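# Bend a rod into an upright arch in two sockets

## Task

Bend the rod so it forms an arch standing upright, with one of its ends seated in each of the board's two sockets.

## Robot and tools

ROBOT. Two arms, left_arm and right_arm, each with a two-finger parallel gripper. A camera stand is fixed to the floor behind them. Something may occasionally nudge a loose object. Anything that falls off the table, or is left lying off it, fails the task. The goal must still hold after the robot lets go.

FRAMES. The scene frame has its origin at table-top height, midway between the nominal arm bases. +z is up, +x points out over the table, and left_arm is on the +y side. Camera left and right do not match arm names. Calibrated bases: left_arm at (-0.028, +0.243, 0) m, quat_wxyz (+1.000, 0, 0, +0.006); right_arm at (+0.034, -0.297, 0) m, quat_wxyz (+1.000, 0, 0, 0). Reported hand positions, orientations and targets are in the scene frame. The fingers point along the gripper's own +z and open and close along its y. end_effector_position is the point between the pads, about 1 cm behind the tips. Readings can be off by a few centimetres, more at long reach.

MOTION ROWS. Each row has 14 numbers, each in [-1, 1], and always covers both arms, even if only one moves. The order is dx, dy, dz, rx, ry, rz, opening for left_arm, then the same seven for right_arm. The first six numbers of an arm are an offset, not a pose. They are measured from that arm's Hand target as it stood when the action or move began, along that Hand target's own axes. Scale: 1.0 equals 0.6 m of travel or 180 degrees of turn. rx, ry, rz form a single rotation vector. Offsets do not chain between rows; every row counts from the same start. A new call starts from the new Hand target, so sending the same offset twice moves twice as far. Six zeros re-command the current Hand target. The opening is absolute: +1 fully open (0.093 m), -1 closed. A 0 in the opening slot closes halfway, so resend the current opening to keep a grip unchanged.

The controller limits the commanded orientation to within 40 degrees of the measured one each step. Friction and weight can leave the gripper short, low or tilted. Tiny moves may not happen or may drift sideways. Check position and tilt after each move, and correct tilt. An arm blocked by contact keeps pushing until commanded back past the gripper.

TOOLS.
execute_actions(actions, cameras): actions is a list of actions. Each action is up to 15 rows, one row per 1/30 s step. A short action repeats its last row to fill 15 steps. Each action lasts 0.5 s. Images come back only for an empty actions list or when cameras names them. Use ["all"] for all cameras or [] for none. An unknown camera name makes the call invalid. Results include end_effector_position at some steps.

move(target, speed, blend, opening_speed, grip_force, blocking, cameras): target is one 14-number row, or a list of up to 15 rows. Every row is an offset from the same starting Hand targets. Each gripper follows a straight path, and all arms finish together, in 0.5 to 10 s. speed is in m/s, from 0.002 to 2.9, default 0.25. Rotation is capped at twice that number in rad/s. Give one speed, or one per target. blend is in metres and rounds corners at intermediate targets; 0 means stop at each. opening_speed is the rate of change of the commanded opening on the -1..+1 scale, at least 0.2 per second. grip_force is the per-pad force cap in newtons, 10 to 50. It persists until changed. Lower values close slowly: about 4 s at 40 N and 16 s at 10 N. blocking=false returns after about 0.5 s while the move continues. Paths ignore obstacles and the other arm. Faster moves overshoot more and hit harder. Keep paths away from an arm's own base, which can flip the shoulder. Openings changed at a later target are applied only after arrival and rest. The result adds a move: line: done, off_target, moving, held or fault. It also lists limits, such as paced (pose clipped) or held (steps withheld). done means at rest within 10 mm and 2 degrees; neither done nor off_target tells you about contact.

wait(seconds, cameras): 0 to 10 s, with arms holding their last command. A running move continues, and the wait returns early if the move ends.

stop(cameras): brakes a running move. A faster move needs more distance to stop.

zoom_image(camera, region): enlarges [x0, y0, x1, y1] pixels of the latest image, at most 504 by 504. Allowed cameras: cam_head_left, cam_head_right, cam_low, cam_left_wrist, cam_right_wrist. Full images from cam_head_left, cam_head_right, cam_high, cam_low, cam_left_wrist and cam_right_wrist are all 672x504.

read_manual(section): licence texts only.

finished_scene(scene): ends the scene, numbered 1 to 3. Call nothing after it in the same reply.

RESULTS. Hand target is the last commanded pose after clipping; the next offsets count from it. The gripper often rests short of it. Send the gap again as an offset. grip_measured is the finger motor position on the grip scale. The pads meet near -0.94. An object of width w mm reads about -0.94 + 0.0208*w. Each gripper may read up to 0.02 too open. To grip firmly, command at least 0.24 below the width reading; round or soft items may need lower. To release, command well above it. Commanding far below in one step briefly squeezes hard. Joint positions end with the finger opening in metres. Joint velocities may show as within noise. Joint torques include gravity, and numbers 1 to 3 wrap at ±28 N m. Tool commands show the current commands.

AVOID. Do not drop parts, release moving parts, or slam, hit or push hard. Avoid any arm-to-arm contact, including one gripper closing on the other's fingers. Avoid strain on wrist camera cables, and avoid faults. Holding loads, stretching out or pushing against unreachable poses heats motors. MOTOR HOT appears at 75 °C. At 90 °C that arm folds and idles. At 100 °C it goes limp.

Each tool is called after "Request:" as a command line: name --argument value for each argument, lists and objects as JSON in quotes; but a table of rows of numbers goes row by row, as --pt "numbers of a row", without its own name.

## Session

Request:
execute_actions --actions '[]' --cameras '["cam_head_left","cam_high"]'

Scene clock: 0.00 s.
left_arm: end_effector_position=(+0.3666, +0.2841, +0.1017) grip_measured=+1.000 end_effector_quat_wxyz=(+0.577, -0.084, +0.809, +0.077) | right_arm: end_effector_position=(+0.4122, -0.3274, +0.0637) grip_measured=+1.000 end_effector_quat_wxyz=(+0.504, +0.060, +0.855, -0.108)
Joint positions: left_arm=[0.004 1.544 0.406 0.803 -0.206 -0.042 0.093] | right_arm=[0.049 1.553 0.406 0.635 0.289 0.018 0.093]
Joint velocities: within noise
Joint torques (N m): no reading
Heat: left arm: 31 °C; right arm: 31 °C.
Hand target: left_arm +0.3698, +0.2842, +0.1103; +0.588, -0.085, +0.801, +0.076 | right_arm +0.4138, -0.3272, +0.0667; +0.507, +0.060, +0.853, -0.107
Tool commands: left_gripper/opening=+1.0 right_gripper/opening=+1.0
Images, in order (width x height): cam_head_left 672x504, cam_high 672x504.

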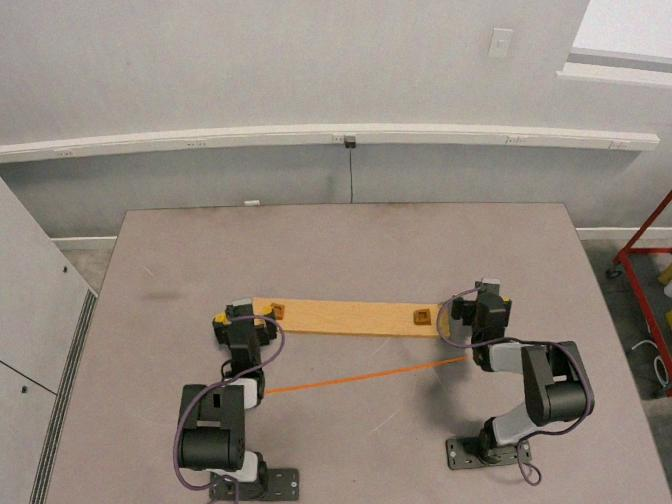

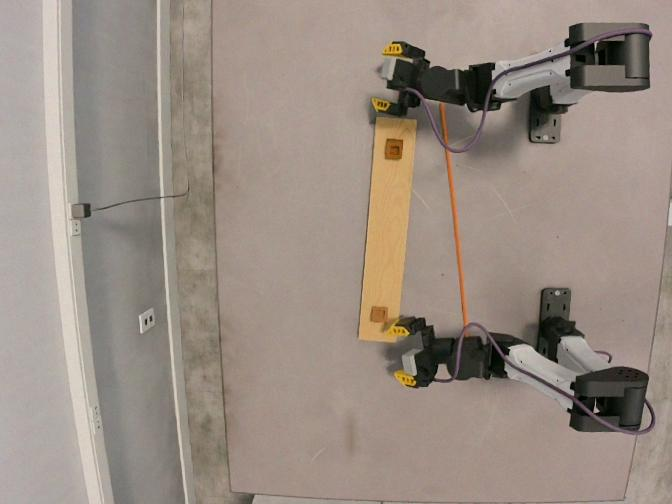

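Request:
move --target '[0.076,-0.004,-0.2995,0.3295,0.300,0.438,0,0.035,0.048,-0.271,-0.35,0.189,-0.529,0]' --speed 0.45 --cameras '["cam_high","cam_left_wrist","cam_right_wrist"]'

Scene clock: 20.13 s.
left_arm: end_effector_position=(+0.1857, +0.2402, +0.1144) grip_measured=+0.002 end_effector_quat_wxyz=(-0.001, +0.641, +0.768, -0.006) | right_arm: end_effector_position=(+0.2698, -0.2589, +0.1169) grip_measured=+0.001 end_effector_quat_wxyz=(-0.009, +0.756, -0.654, -0.003)
Joint positions: left_arm=[-0.019 1.358 1.06 -1.281 0.008 1.385 0.045] | right_arm=[0.152 1.435 1.132 -1.258 -0.015 -1.564 0.045]
Joint torques (N m): left_arm=[-0.53 -4.46 8.95 0.1 0.06 -0.04] | right_arm=[0.54 -4.01 9.18 0.14 0.17 -0.23]
Heat: left arm: 33 °C; right arm: 32 °C.
Hand target: left_arm +0.1901, +0.2401, +0.1202; +0.000, +0.647, +0.762, +0.000 | right_arm +0.2713, -0.2597, +0.1201; +0.000, +0.762, -0.647, +0.000
Off the commanded pose: left_arm 0.007 m, 1 deg | right_arm 0.004 m, 1 deg.
move: done
Images, in order (width x height): cam_high 672x504, cam_left_wrist 672x504, cam_right_wrist 672x504.

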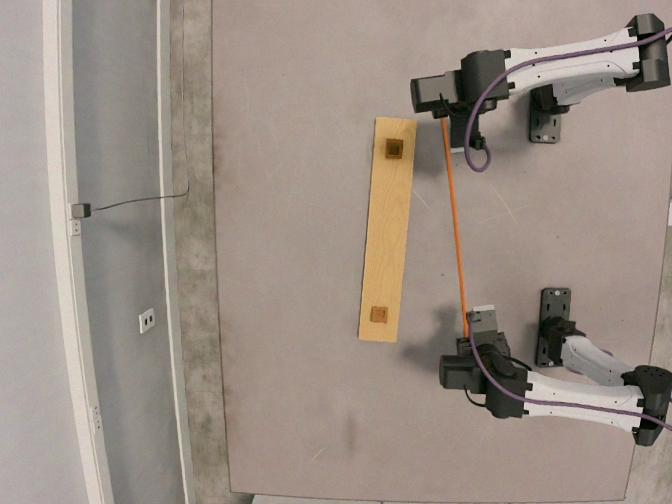

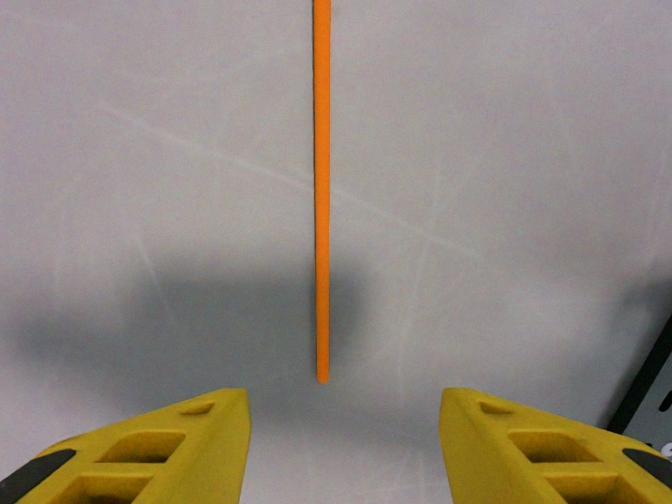

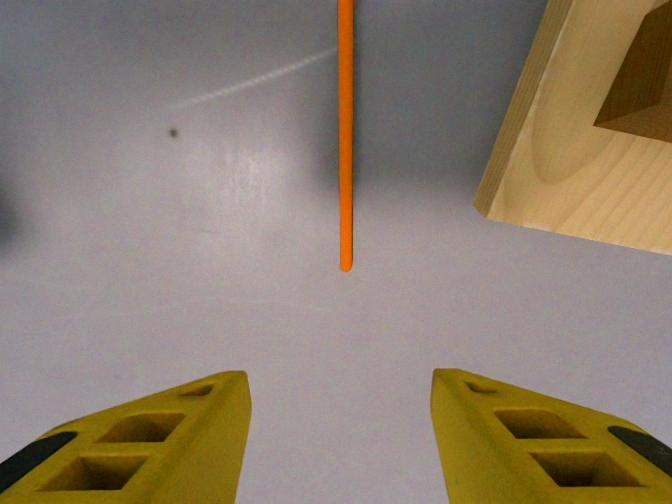

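Request:
move --pt "0.0425 0.006 0.13 0 0 0 -0.3 -0.067 -0.0035 0.14 0 0 0 -0.3" --pt "0.0425 0.006 0.1795 0 0 0 -0.3 -0.067 -0.0035 0.19 0 0 0 -0.3" --pt "0.0425 0.006 0.1795 0 0 0 -1 -0.067 -0.0035 0.19 0 0 0 -1" --speed '[0.15,0.05,0.05]' --blend '[0.01,0,0]' --cameras '["cam_high","cam_left_wrist","cam_right_wrist"]'

Scene clock: 37.33 s.
left_arm: end_effector_position=(+0.1891, +0.2640, +0.0158) grip_measured=-0.962 end_effector_quat_wxyz=(+0.000, +0.646, +0.763, -0.001) | right_arm: end_effector_position=(+0.2664, -0.2191, +0.0115) grip_measured=-0.972 end_effector_quat_wxyz=(-0.005, +0.763, -0.646, -0.005)
Joint positions: left_arm=[0.086 1.48 0.752 -0.845 0.003 1.504 0] | right_arm=[0.317 1.587 0.835 -0.816 -0.013 -1.421 0]
Joint torques (N m): left_arm=[0.47 -4.98 4.59 0.37 0.1 -0.02] | right_arm=[0.53 -4.88 5.45 0.52 0.16 -0.01]
Heat: left arm: 34 °C; right arm: 33 °C.
Hand target: left_arm +0.1894, +0.2658, +0.0124; +0.000, +0.647, +0.762, +0.000 | right_arm +0.2669, -0.2196, +0.0062; +0.000, +0.762, -0.647, +0.000
Off the commanded pose: left_arm 0.004 m, 0 deg | right_arm 0.005 m, 1 deg.
move: done
Images, in order (width x height): cam_high 672x504, cam_left_wrist 672x504, cam_right_wrist 672x504.

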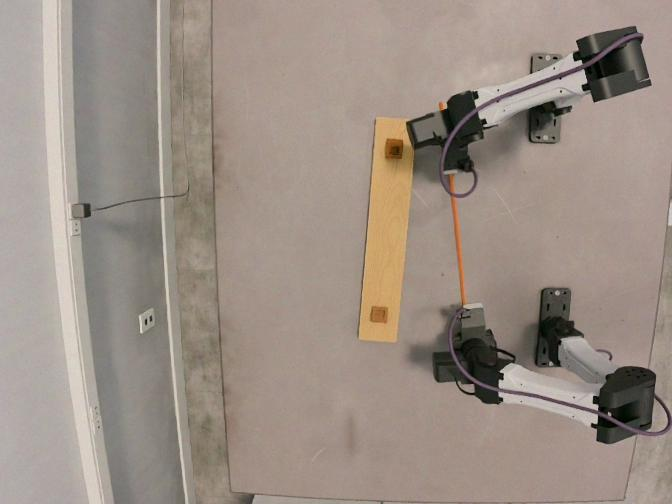

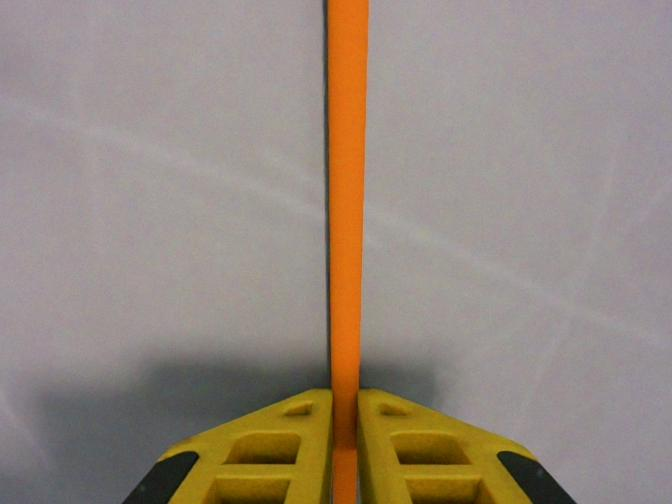

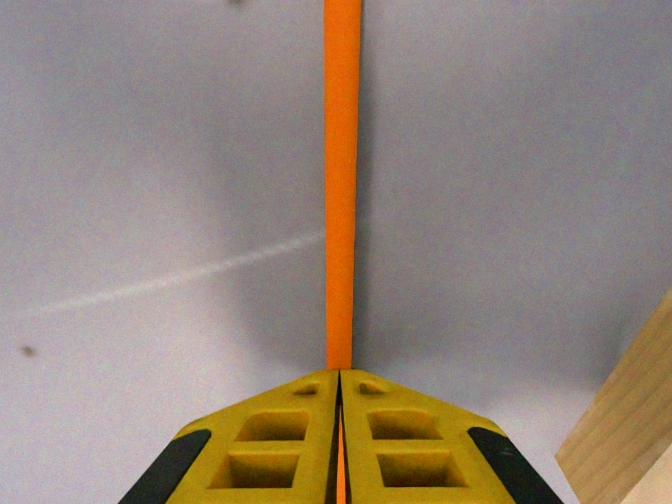

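Request:
move --pt "0 0 0 0 0 0 -1 0 0 -0.025 0 0 0 -0.4" --pt "0 0 0 0 0 0 -1 0 0 0.008 0 0 0 -0.4" --pt "0 0 0 0 0 0 -1 0 0 0.008 0 0 0 -1" --speed '[0.08,0.05,0.05]' --cameras '["cam_right_wrist"]'

Scene clock: 43.20 s.
left_arm: end_effector_position=(+0.1897, +0.2640, +0.0158) grip_measured=-0.962 end_effector_quat_wxyz=(+0.001, +0.646, +0.763, -0.001) | right_arm: end_effector_position=(+0.2669, -0.2193, +0.0066) grip_measured=-0.956 end_effector_quat_wxyz=(-0.004, +0.763, -0.646, -0.004)
Joint positions: left_arm=[0.086 1.48 0.752 -0.842 0.003 1.505 0] | right_arm=[0.317 1.599 0.824 -0.793 -0.011 -1.419 0]
Joint torques (N m): left_arm=[0.47 -4.98 4.59 0.36 0.1 -0.04] | right_arm=[0.51 -5 5.37 0.51 0.13 -0.02]
Heat: left arm: 33 °C; right arm: 33 °C.
Hand target: left_arm +0.1894, +0.2658, +0.0124; +0.000, +0.647, +0.762, +0.000 | right_arm +0.2670, -0.2195, +0.0014; +0.000, +0.762, -0.647, +0.000
Off the commanded pose: left_arm 0.004 m, 0 deg | right_arm 0.005 m, 1 deg.
move: done
Images, in order (width x height): cam_right_wrist 672x504.

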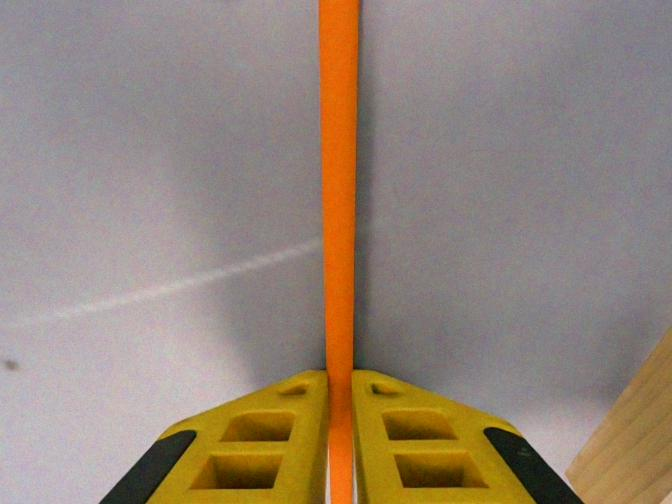

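Request:
move --pt "0 0 -0.117 0 0 0 -1 0 0 -0.117 0 0 0 -1" --pt "-0.063 0.1755 -0.32 0.0234 -0.2129 0.0293 -1 -0.011 -0.093 -0.32 0.0234 -0.2129 0.0293 -1" --pt "-0.1988 0.3372 -0.206 0.0468 -0.4258 0.0587 -1 -0.0943 -0.2173 -0.2152 0.0468 -0.4258 0.0587 -1" --speed 0.25 --blend '[0.03,0.03,0]' --cameras '["cam_head_left","cam_head_right","cam_low","cam_high","cam_left_wrist","cam_right_wrist"]'

Request:
zoom_image --camera "cam_head_right" --region '[264, 282, 324, 327]'

Request:
zoom_image --camera "cam_head_left" --region '[250, 282, 310, 327]'

Request:
zoom_image --camera "cam_head_right" --region '[404, 290, 464, 335]'

Request:
zoom_image --camera "cam_head_left" --region '[392, 290, 452, 335]'

Request:
zoom_image --camera "cam_low" --region '[255, 190, 365, 290]'

Request:
zoom_image --camera "cam_left_wrist" --region '[300, 0, 460, 180]'

Request:
zoom_image --camera "cam_right_wrist" --region '[270, 20, 430, 200]'

Scene clock: 66.87 s.
left_arm: end_effector_position=(+0.4040, +0.1945, +0.1264) grip_measured=-0.962 end_effector_quat_wxyz=(+0.437, +0.555, +0.597, -0.381) | right_arm: end_effector_position=(+0.3902, -0.1546, +0.1165) grip_measured=-0.961 end_effector_quat_wxyz=(+0.434, -0.537, +0.592, +0.416)
Joint positions: left_arm=[0.246 2.382 1.96 -1.561 1.203 2.04 0] | right_arm=[-0.053 1.957 1.217 -0.774 -1.289 -1.485 0]
Joint torques (N m): left_arm=[-2.15 -13.08 7.58 -0.58 1.07 -0.02] | right_arm=[2.35 -12.45 5.44 0.57 -1.32 -0.02]
Heat: left arm: 33 °C; right arm: 33 °C.
Hand target: left_arm +0.4085, +0.1810, +0.1359; +0.428, +0.568, +0.538, -0.452 | right_arm +0.3864, -0.1428, +0.1305; +0.452, -0.537, +0.569, +0.428
Off the commanded pose: left_arm 0.017 m, 11 deg | right_arm 0.019 m, 4 deg.
joint sent to its limit (left arm) — joint 4 (wrist pitch), lower limit. The joint targets are off in orientation, not in position.
move: off_target (left_arm, right_arm)

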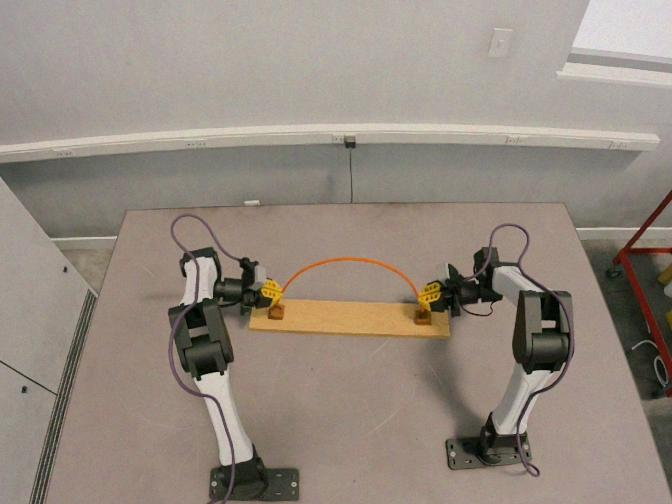

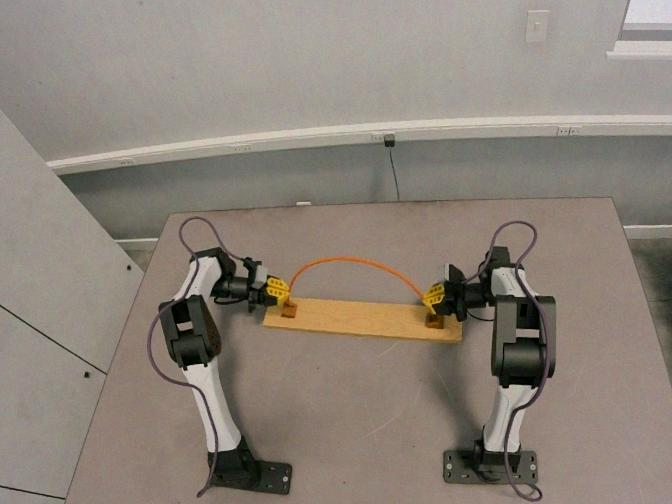

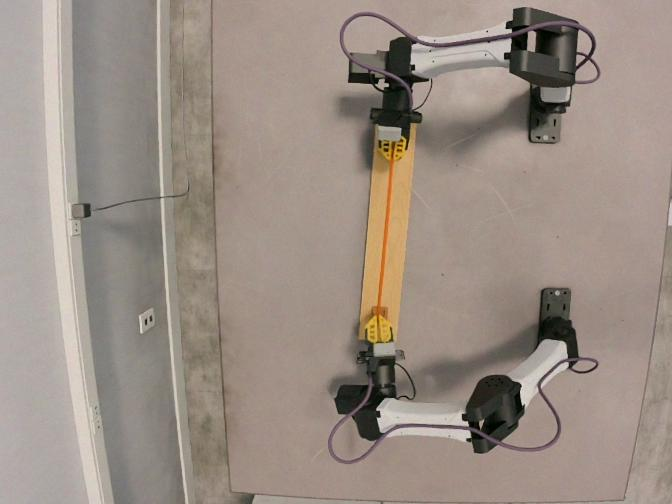

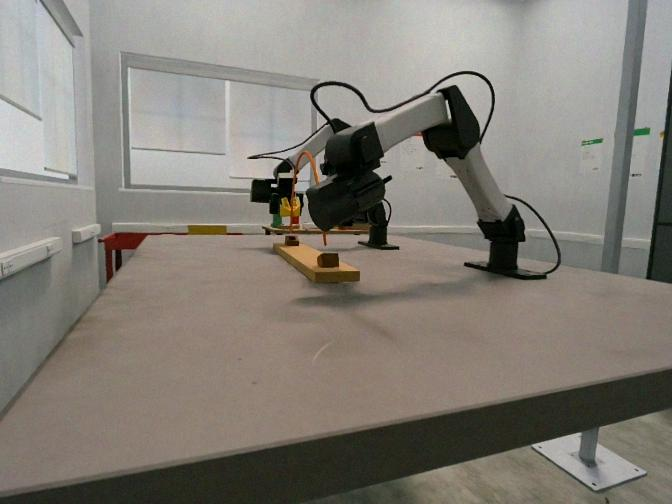

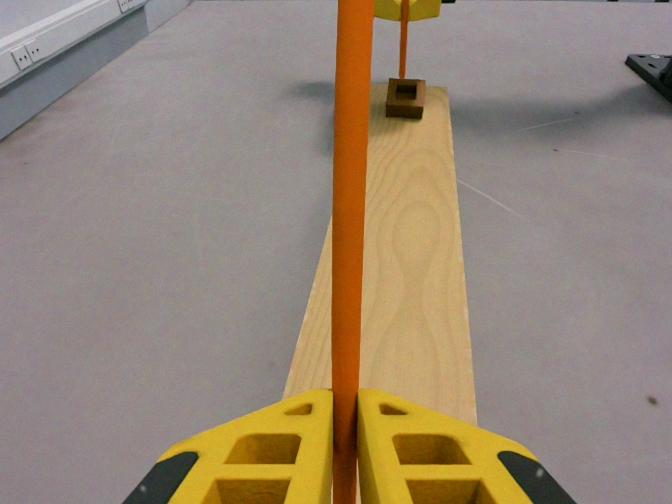

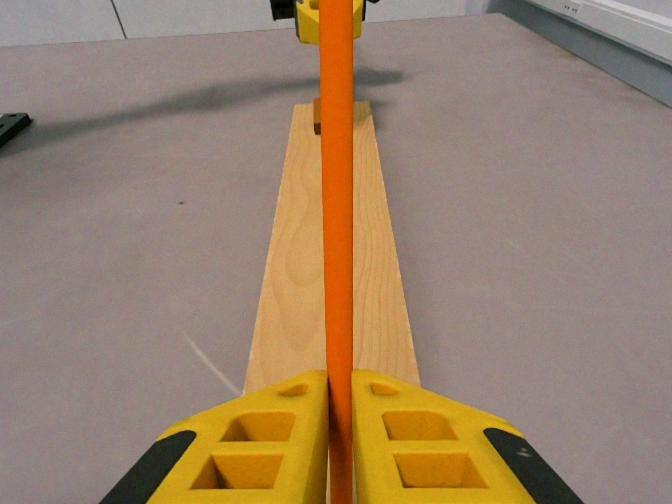

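Scaled by 8.400 from the camera's 672x504 image, which has a finer 960x720 frame.

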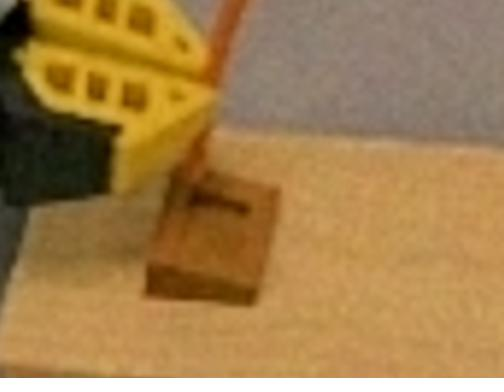

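Scaled by 8.400 from the camera's 672x504 image, which has a finer 960x720 frame.

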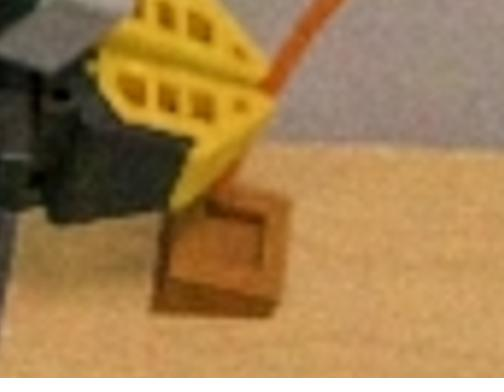

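Scaled by 8.400 from the camera's 672x504 image, which has a finer 960x720 frame.

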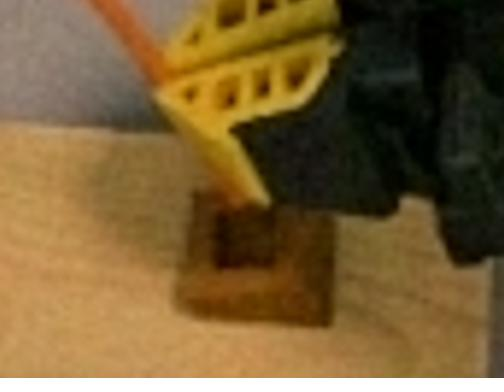

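Scaled by 8.400 from the camera's 672x504 image, which has a finer 960x720 frame.

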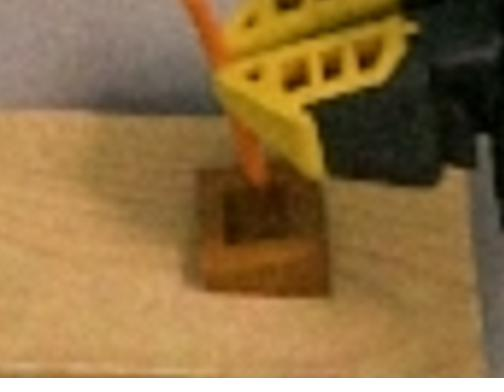

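Scaled by 4.582 from the camera's 672x504 image, which has a finer 960x720 frame.

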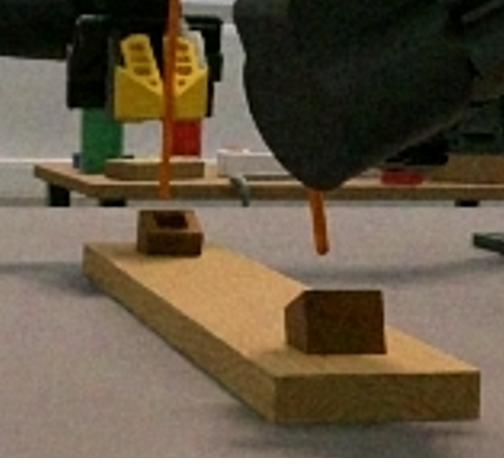

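Scaled by 2.800 from the camera's 672x504 image, which has a finer 960x720 frame.

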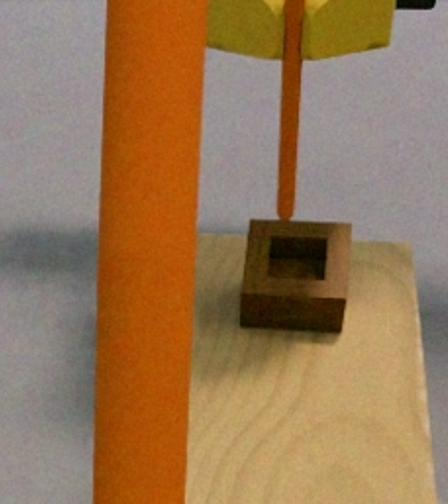

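Scaled by 2.800 from the camera's 672x504 image, which has a finer 960x720 frame.

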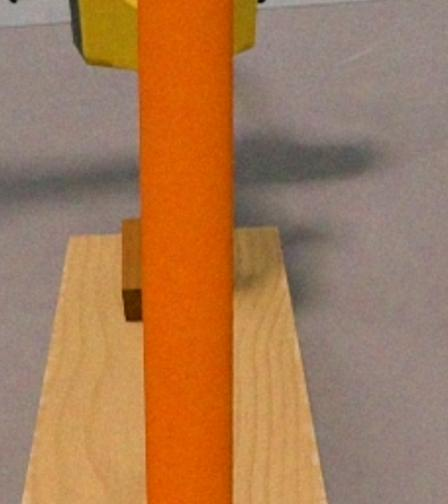

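Request:
move --target '[0.0148,-0.0088,0.0092,0,0,0,-1,0.004,0.0098,-0.003,0,0,0,-1]' --speed 0.06 --cameras '["cam_head_left","cam_head_right","cam_low","cam_left_wrist"]'

Request:
zoom_image --camera "cam_head_right" --region '[264, 282, 324, 327]'

Request:
zoom_image --camera "cam_head_left" --region '[250, 282, 310, 327]'

Request:
zoom_image --camera "cam_head_left" --region '[392, 290, 452, 335]'

Request:
zoom_image --camera "cam_low" --region '[255, 190, 365, 290]'

Request:
zoom_image --camera "cam_left_wrist" --region '[340, 0, 500, 180]'

Scene clock: 94.87 s.
left_arm: end_effector_position=(+0.4039, +0.1932, +0.1240) grip_measured=-0.962 end_effector_quat_wxyz=(+0.441, +0.563, +0.589, -0.377) | right_arm: end_effector_position=(+0.3834, -0.1542, +0.1101) grip_measured=-0.961 end_effector_quat_wxyz=(+0.427, -0.531, +0.597, +0.424)
Joint positions: left_arm=[0.243 2.388 1.96 -1.561 1.203 2.071 0] | right_arm=[-0.053 1.957 1.187 -0.77 -1.291 -1.484 0]
Joint torques (N m): left_arm=[-2.3 -12.75 4.66 -0.59 1.04 0.02] | right_arm=[1.81 -13.72 5.34 0.53 -1.3 -0.16]
Heat: left arm: 40 °C; right arm: 38 °C.
Hand target: left_arm +0.4030, +0.1779, +0.1261; +0.428, +0.568, +0.538, -0.452 | right_arm +0.3805, -0.1448, +0.1286; +0.453, -0.537, +0.569, +0.428
Off the commanded pose: left_arm 0.015 m, 11 deg | right_arm 0.021 m, 4 deg.
joint sent to its limit (left arm) — joint 4 (wrist pitch), lower limit. The joint targets are off in orientation, not in position.
move: off_target (left_arm, right_arm)
Images, in order (width x height): cam_head_left 672x504, cam_head_right 672x504, cam_low 672x504, cam_left_wrist 672x504.

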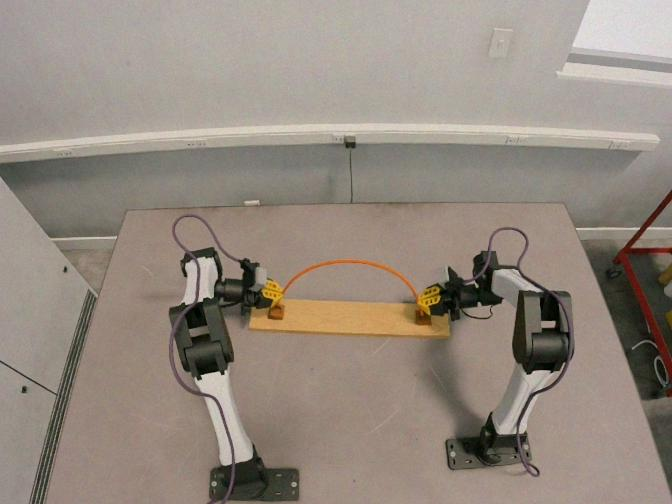

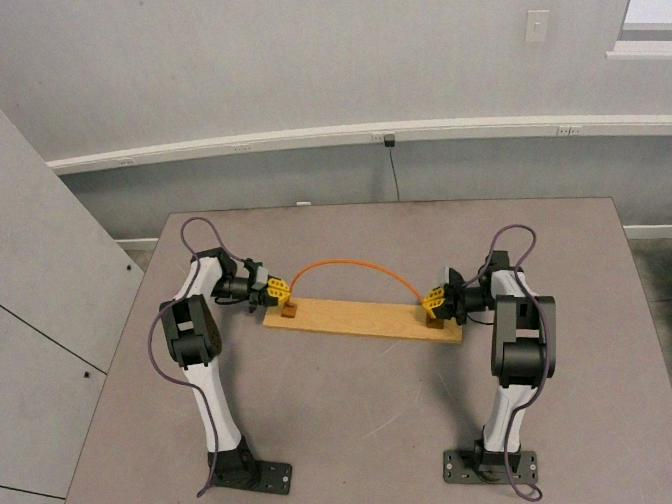

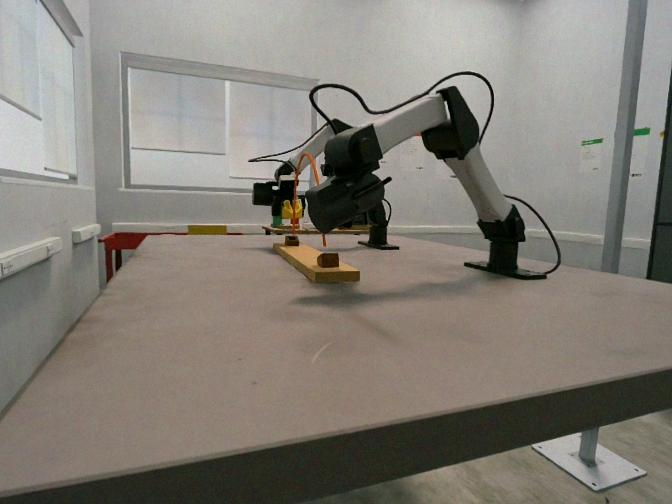

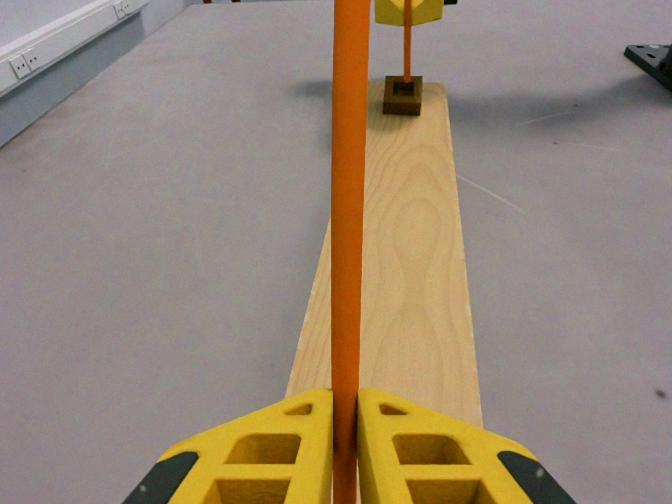

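Scaled by 8.400 from the camera's 672x504 image, which has a finer 960x720 frame.

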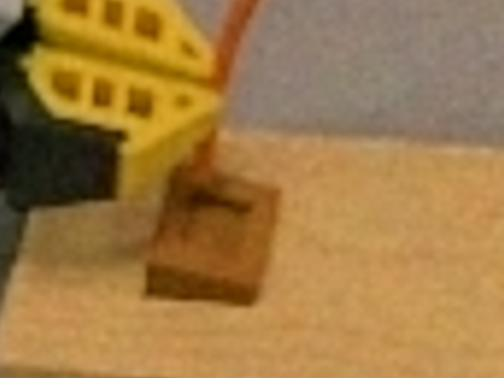

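Scaled by 8.400 from the camera's 672x504 image, which has a finer 960x720 frame.

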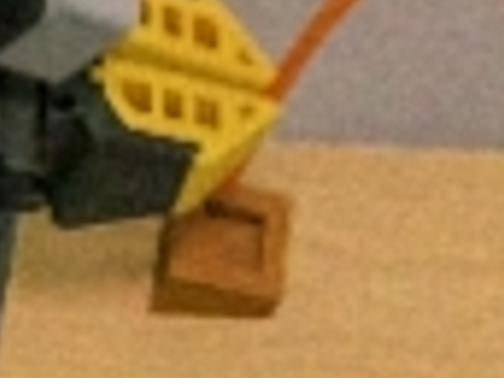

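Scaled by 8.400 from the camera's 672x504 image, which has a finer 960x720 frame.

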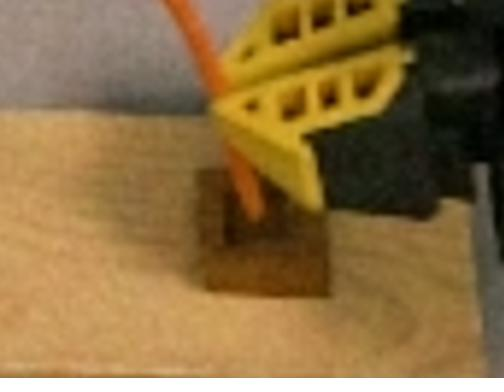

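Scaled by 4.582 from the camera's 672x504 image, which has a finer 960x720 frame.

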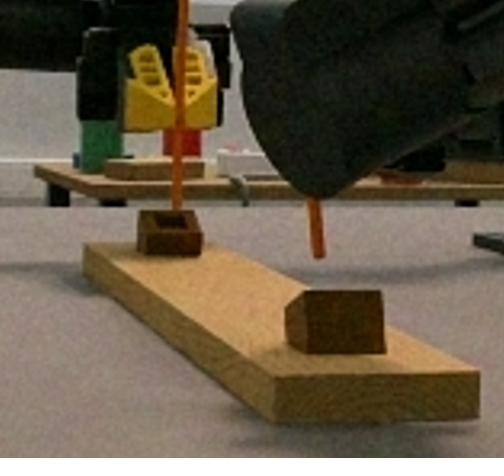

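Scaled by 2.800 from the camera's 672x504 image, which has a finer 960x720 frame.

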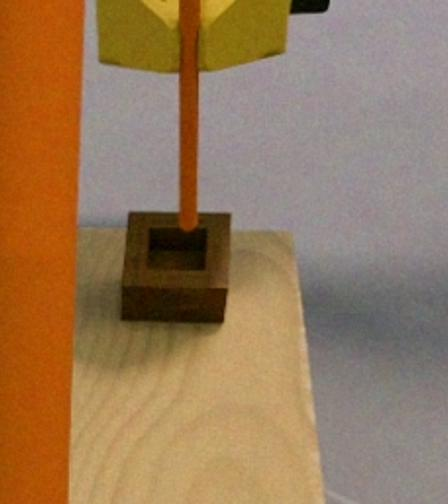

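Request:
move --target '[0.0578,-0.0017,0.0135,0,0,0,-1,0.0393,-0.0027,0.0075,0,0,0,-1]' --speed 0.06 --cameras '["cam_head_left","cam_head_right","cam_low","cam_left_wrist"]'

Request:
zoom_image --camera "cam_head_right" --region '[264, 282, 324, 327]'

Request:
zoom_image --camera "cam_head_left" --region '[392, 290, 452, 335]'

Request:
zoom_image --camera "cam_low" --region '[255, 190, 365, 290]'

Request:
zoom_image --camera "cam_left_wrist" --region '[340, 0, 500, 180]'

Scene clock: 108.47 s.
left_arm: end_effector_position=(+0.4033, +0.1909, +0.0945) grip_measured=-0.962 end_effector_quat_wxyz=(+0.425, +0.551, +0.596, -0.400) | right_arm: end_effector_position=(+0.3845, -0.1542, +0.1035) grip_measured=-0.961 end_effector_quat_wxyz=(-0.441, +0.542, -0.586, -0.410)
Joint positions: left_arm=[0.237 2.464 1.96 -1.559 1.201 2.084 0] | right_arm=[-0.053 1.957 1.155 -0.694 -1.291 -1.49 0]
Joint torques (N m): left_arm=[-2.22 -12.79 4.48 -0.52 0.76 -0.03] | right_arm=[1.57 -8.47 5.33 0.64 -1.29 -0.16]
Heat: left arm: 41 °C; right arm: 41 °C.
Hand target: left_arm +0.4019, +0.1778, +0.0905; +0.428, +0.569, +0.538, -0.452 | right_arm +0.3821, -0.1458, +0.1046; -0.453, +0.537, -0.569, -0.428
Off the commanded pose: left_arm 0.014 m, 9 deg | right_arm 0.009 m, 3 deg.
joint sent to its limit (left arm) — joint 6 (wrist roll), upper limit. The joint targets are off in orientation, not in position.
move: off_target (left_arm, right_arm)
Images, in order (width x height): cam_head_left 672x504, cam_head_right 672x504, cam_low 672x504, cam_left_wrist 672x504.

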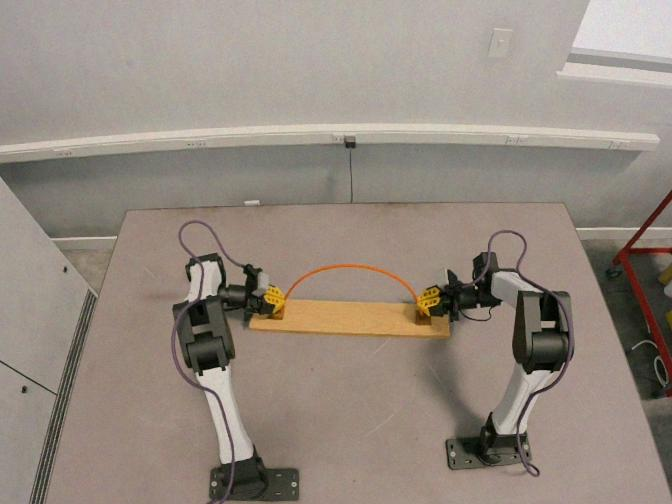

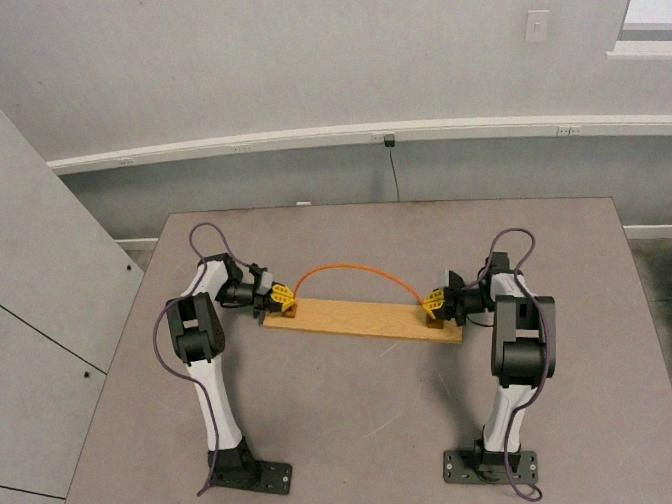

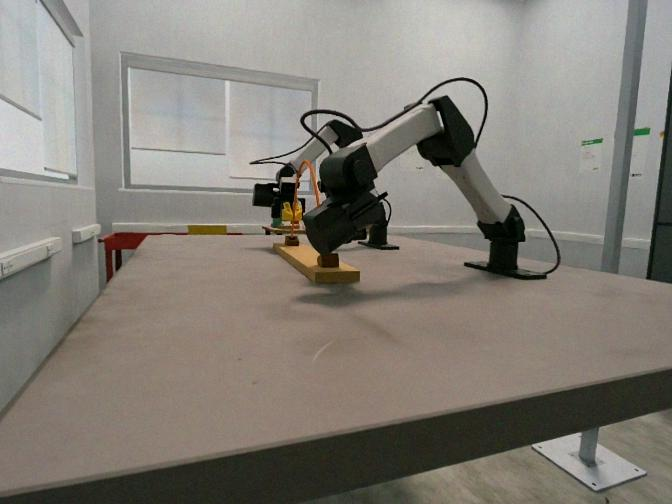

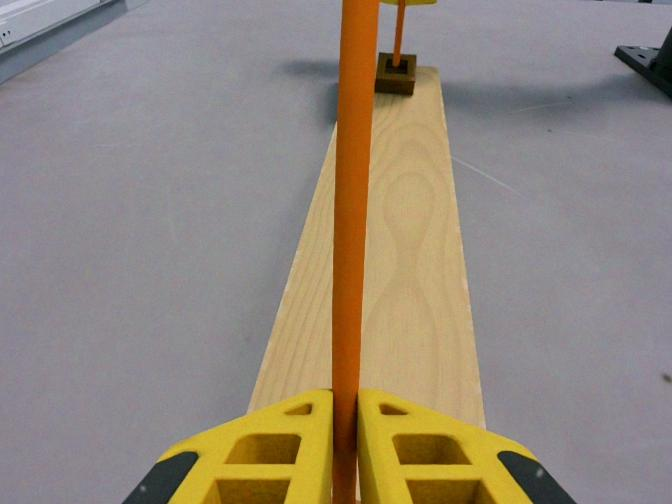

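Scaled by 8.400 from the camera's 672x504 image, which has a finer 960x720 frame.

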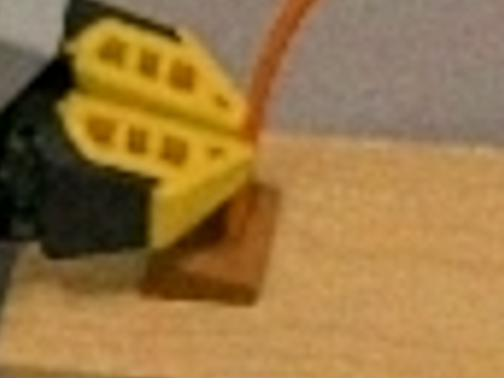

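Scaled by 8.400 from the camera's 672x504 image, which has a finer 960x720 frame.

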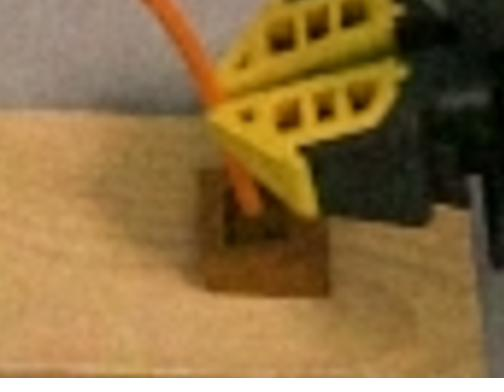

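Scaled by 4.582 from the camera's 672x504 image, which has a finer 960x720 frame.

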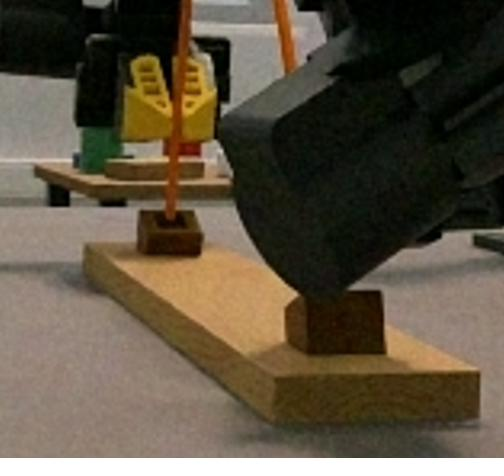

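Scaled by 2.800 from the camera's 672x504 image, which has a finer 960x720 frame.

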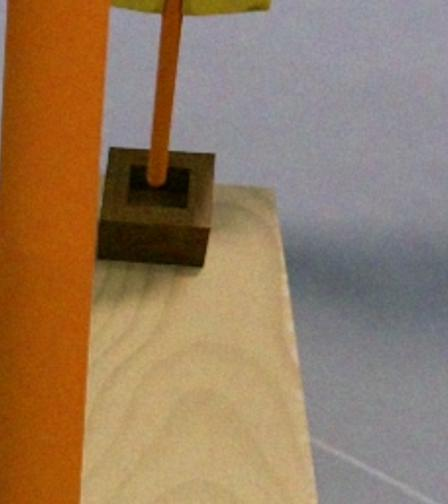

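Request:
move --pt "0 0 0 0 0 0 -1 0.0296 0 0.005 0 0 0 -1" --pt "0 0 0 0 0 0 -0.55 0.0296 0 0.005 0 0 0 -0.55" --pt "-0.01 0 -0.08 0 0 0 -0.55 0.0146 0 -0.08 0 0 0 -0.55" --pt "-0.02 0 -0.16 0 0 0 -0.55 0.006 0 -0.16 0 0 0 -0.55" --speed '[0.05,0.1,0.12,0.12]' --blend '[0,0,0.02,0]' --opening_speed 0.4 --cameras '["cam_head_left","cam_low","cam_left_wrist","cam_right_wrist"]'

Scene clock: 118.07 s.
left_arm: end_effector_position=(+0.4042, +0.2678, +0.1019) grip_measured=-0.552 end_effector_quat_wxyz=(+0.452, +0.510, +0.642, -0.352) | right_arm: end_effector_position=(+0.3755, -0.2383, +0.1231) grip_measured=-0.552 end_effector_quat_wxyz=(+0.455, -0.516, +0.610, +0.394)
Joint positions: left_arm=[0.412 2.441 1.97 -1.569 1.174 2.084 0.019] | right_arm=[-0.308 2.048 1.343 -1.357 -1.253 -2.072 0.019]
Joint torques (N m): left_arm=[-0.17 -18.5 7.5 -0.59 0.58 -0.02] | right_arm=[-0.01 -9.33 7.51 -0.63 -0.4 -0.23]
Heat: left arm: 44 °C; right arm: 41 °C.
Hand target: left_arm +0.4071, +0.2686, +0.1238; +0.428, +0.568, +0.538, -0.452 | right_arm +0.3767, -0.2399, +0.1227; +0.452, -0.538, +0.569, +0.428
Off the commanded pose: left_arm 0.022 m, 18 deg | right_arm 0.002 m, 7 deg.
joint sent to its limit (left arm) — joint 4 (wrist pitch), lower limit; joint 6 (wrist roll), upper limit. The joint targets are off in orientation, not in position.
joint sent to its limit (right arm) — joint 6 (wrist roll), lower limit. The joint targets are off in orientation, not in position.
move: off_target (left_arm, right_arm); target 2's new opening was sent with left_arm's hand 0.014 m and 9 deg from that target
Images, in order (width x height): cam_head_left 672x504, cam_low 672x504, cam_left_wrist 672x504, cam_right_wrist 672x504.

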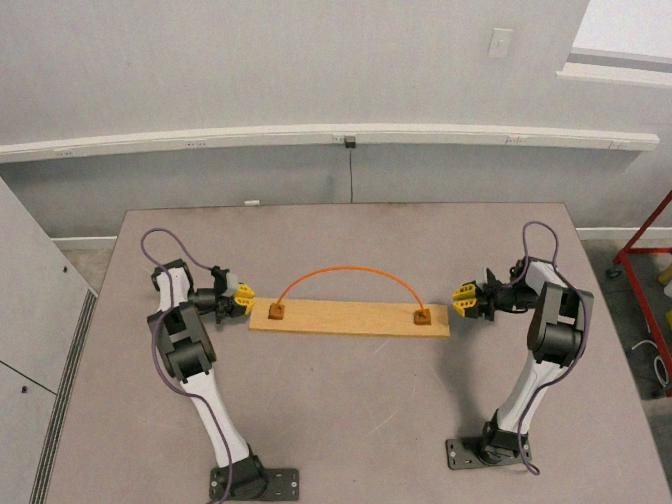

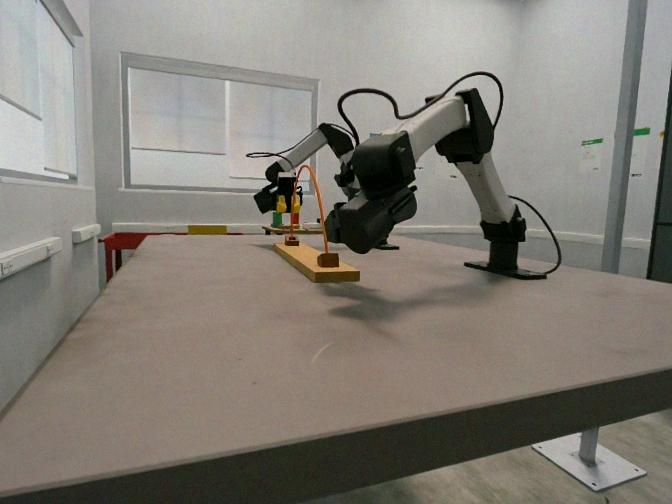

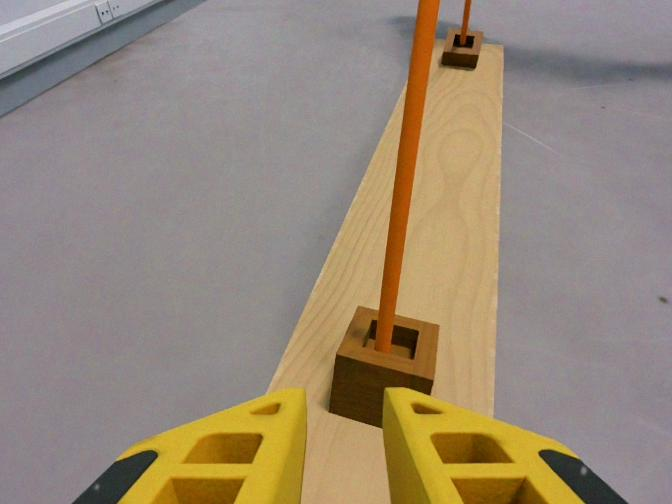

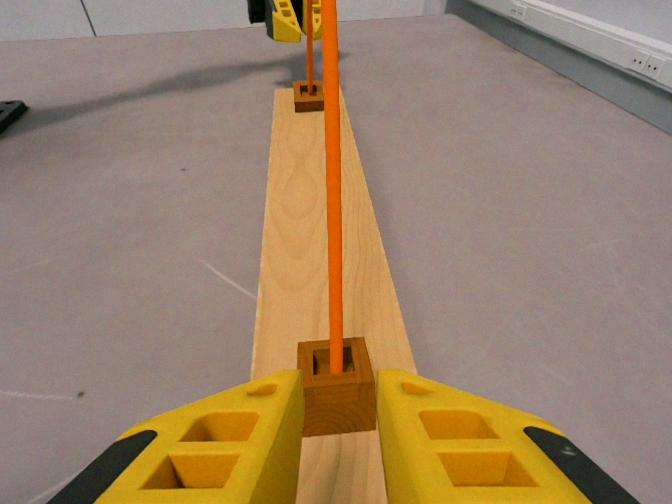

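Request:
finished_scene --scene 3

The scene is finished: the task was done.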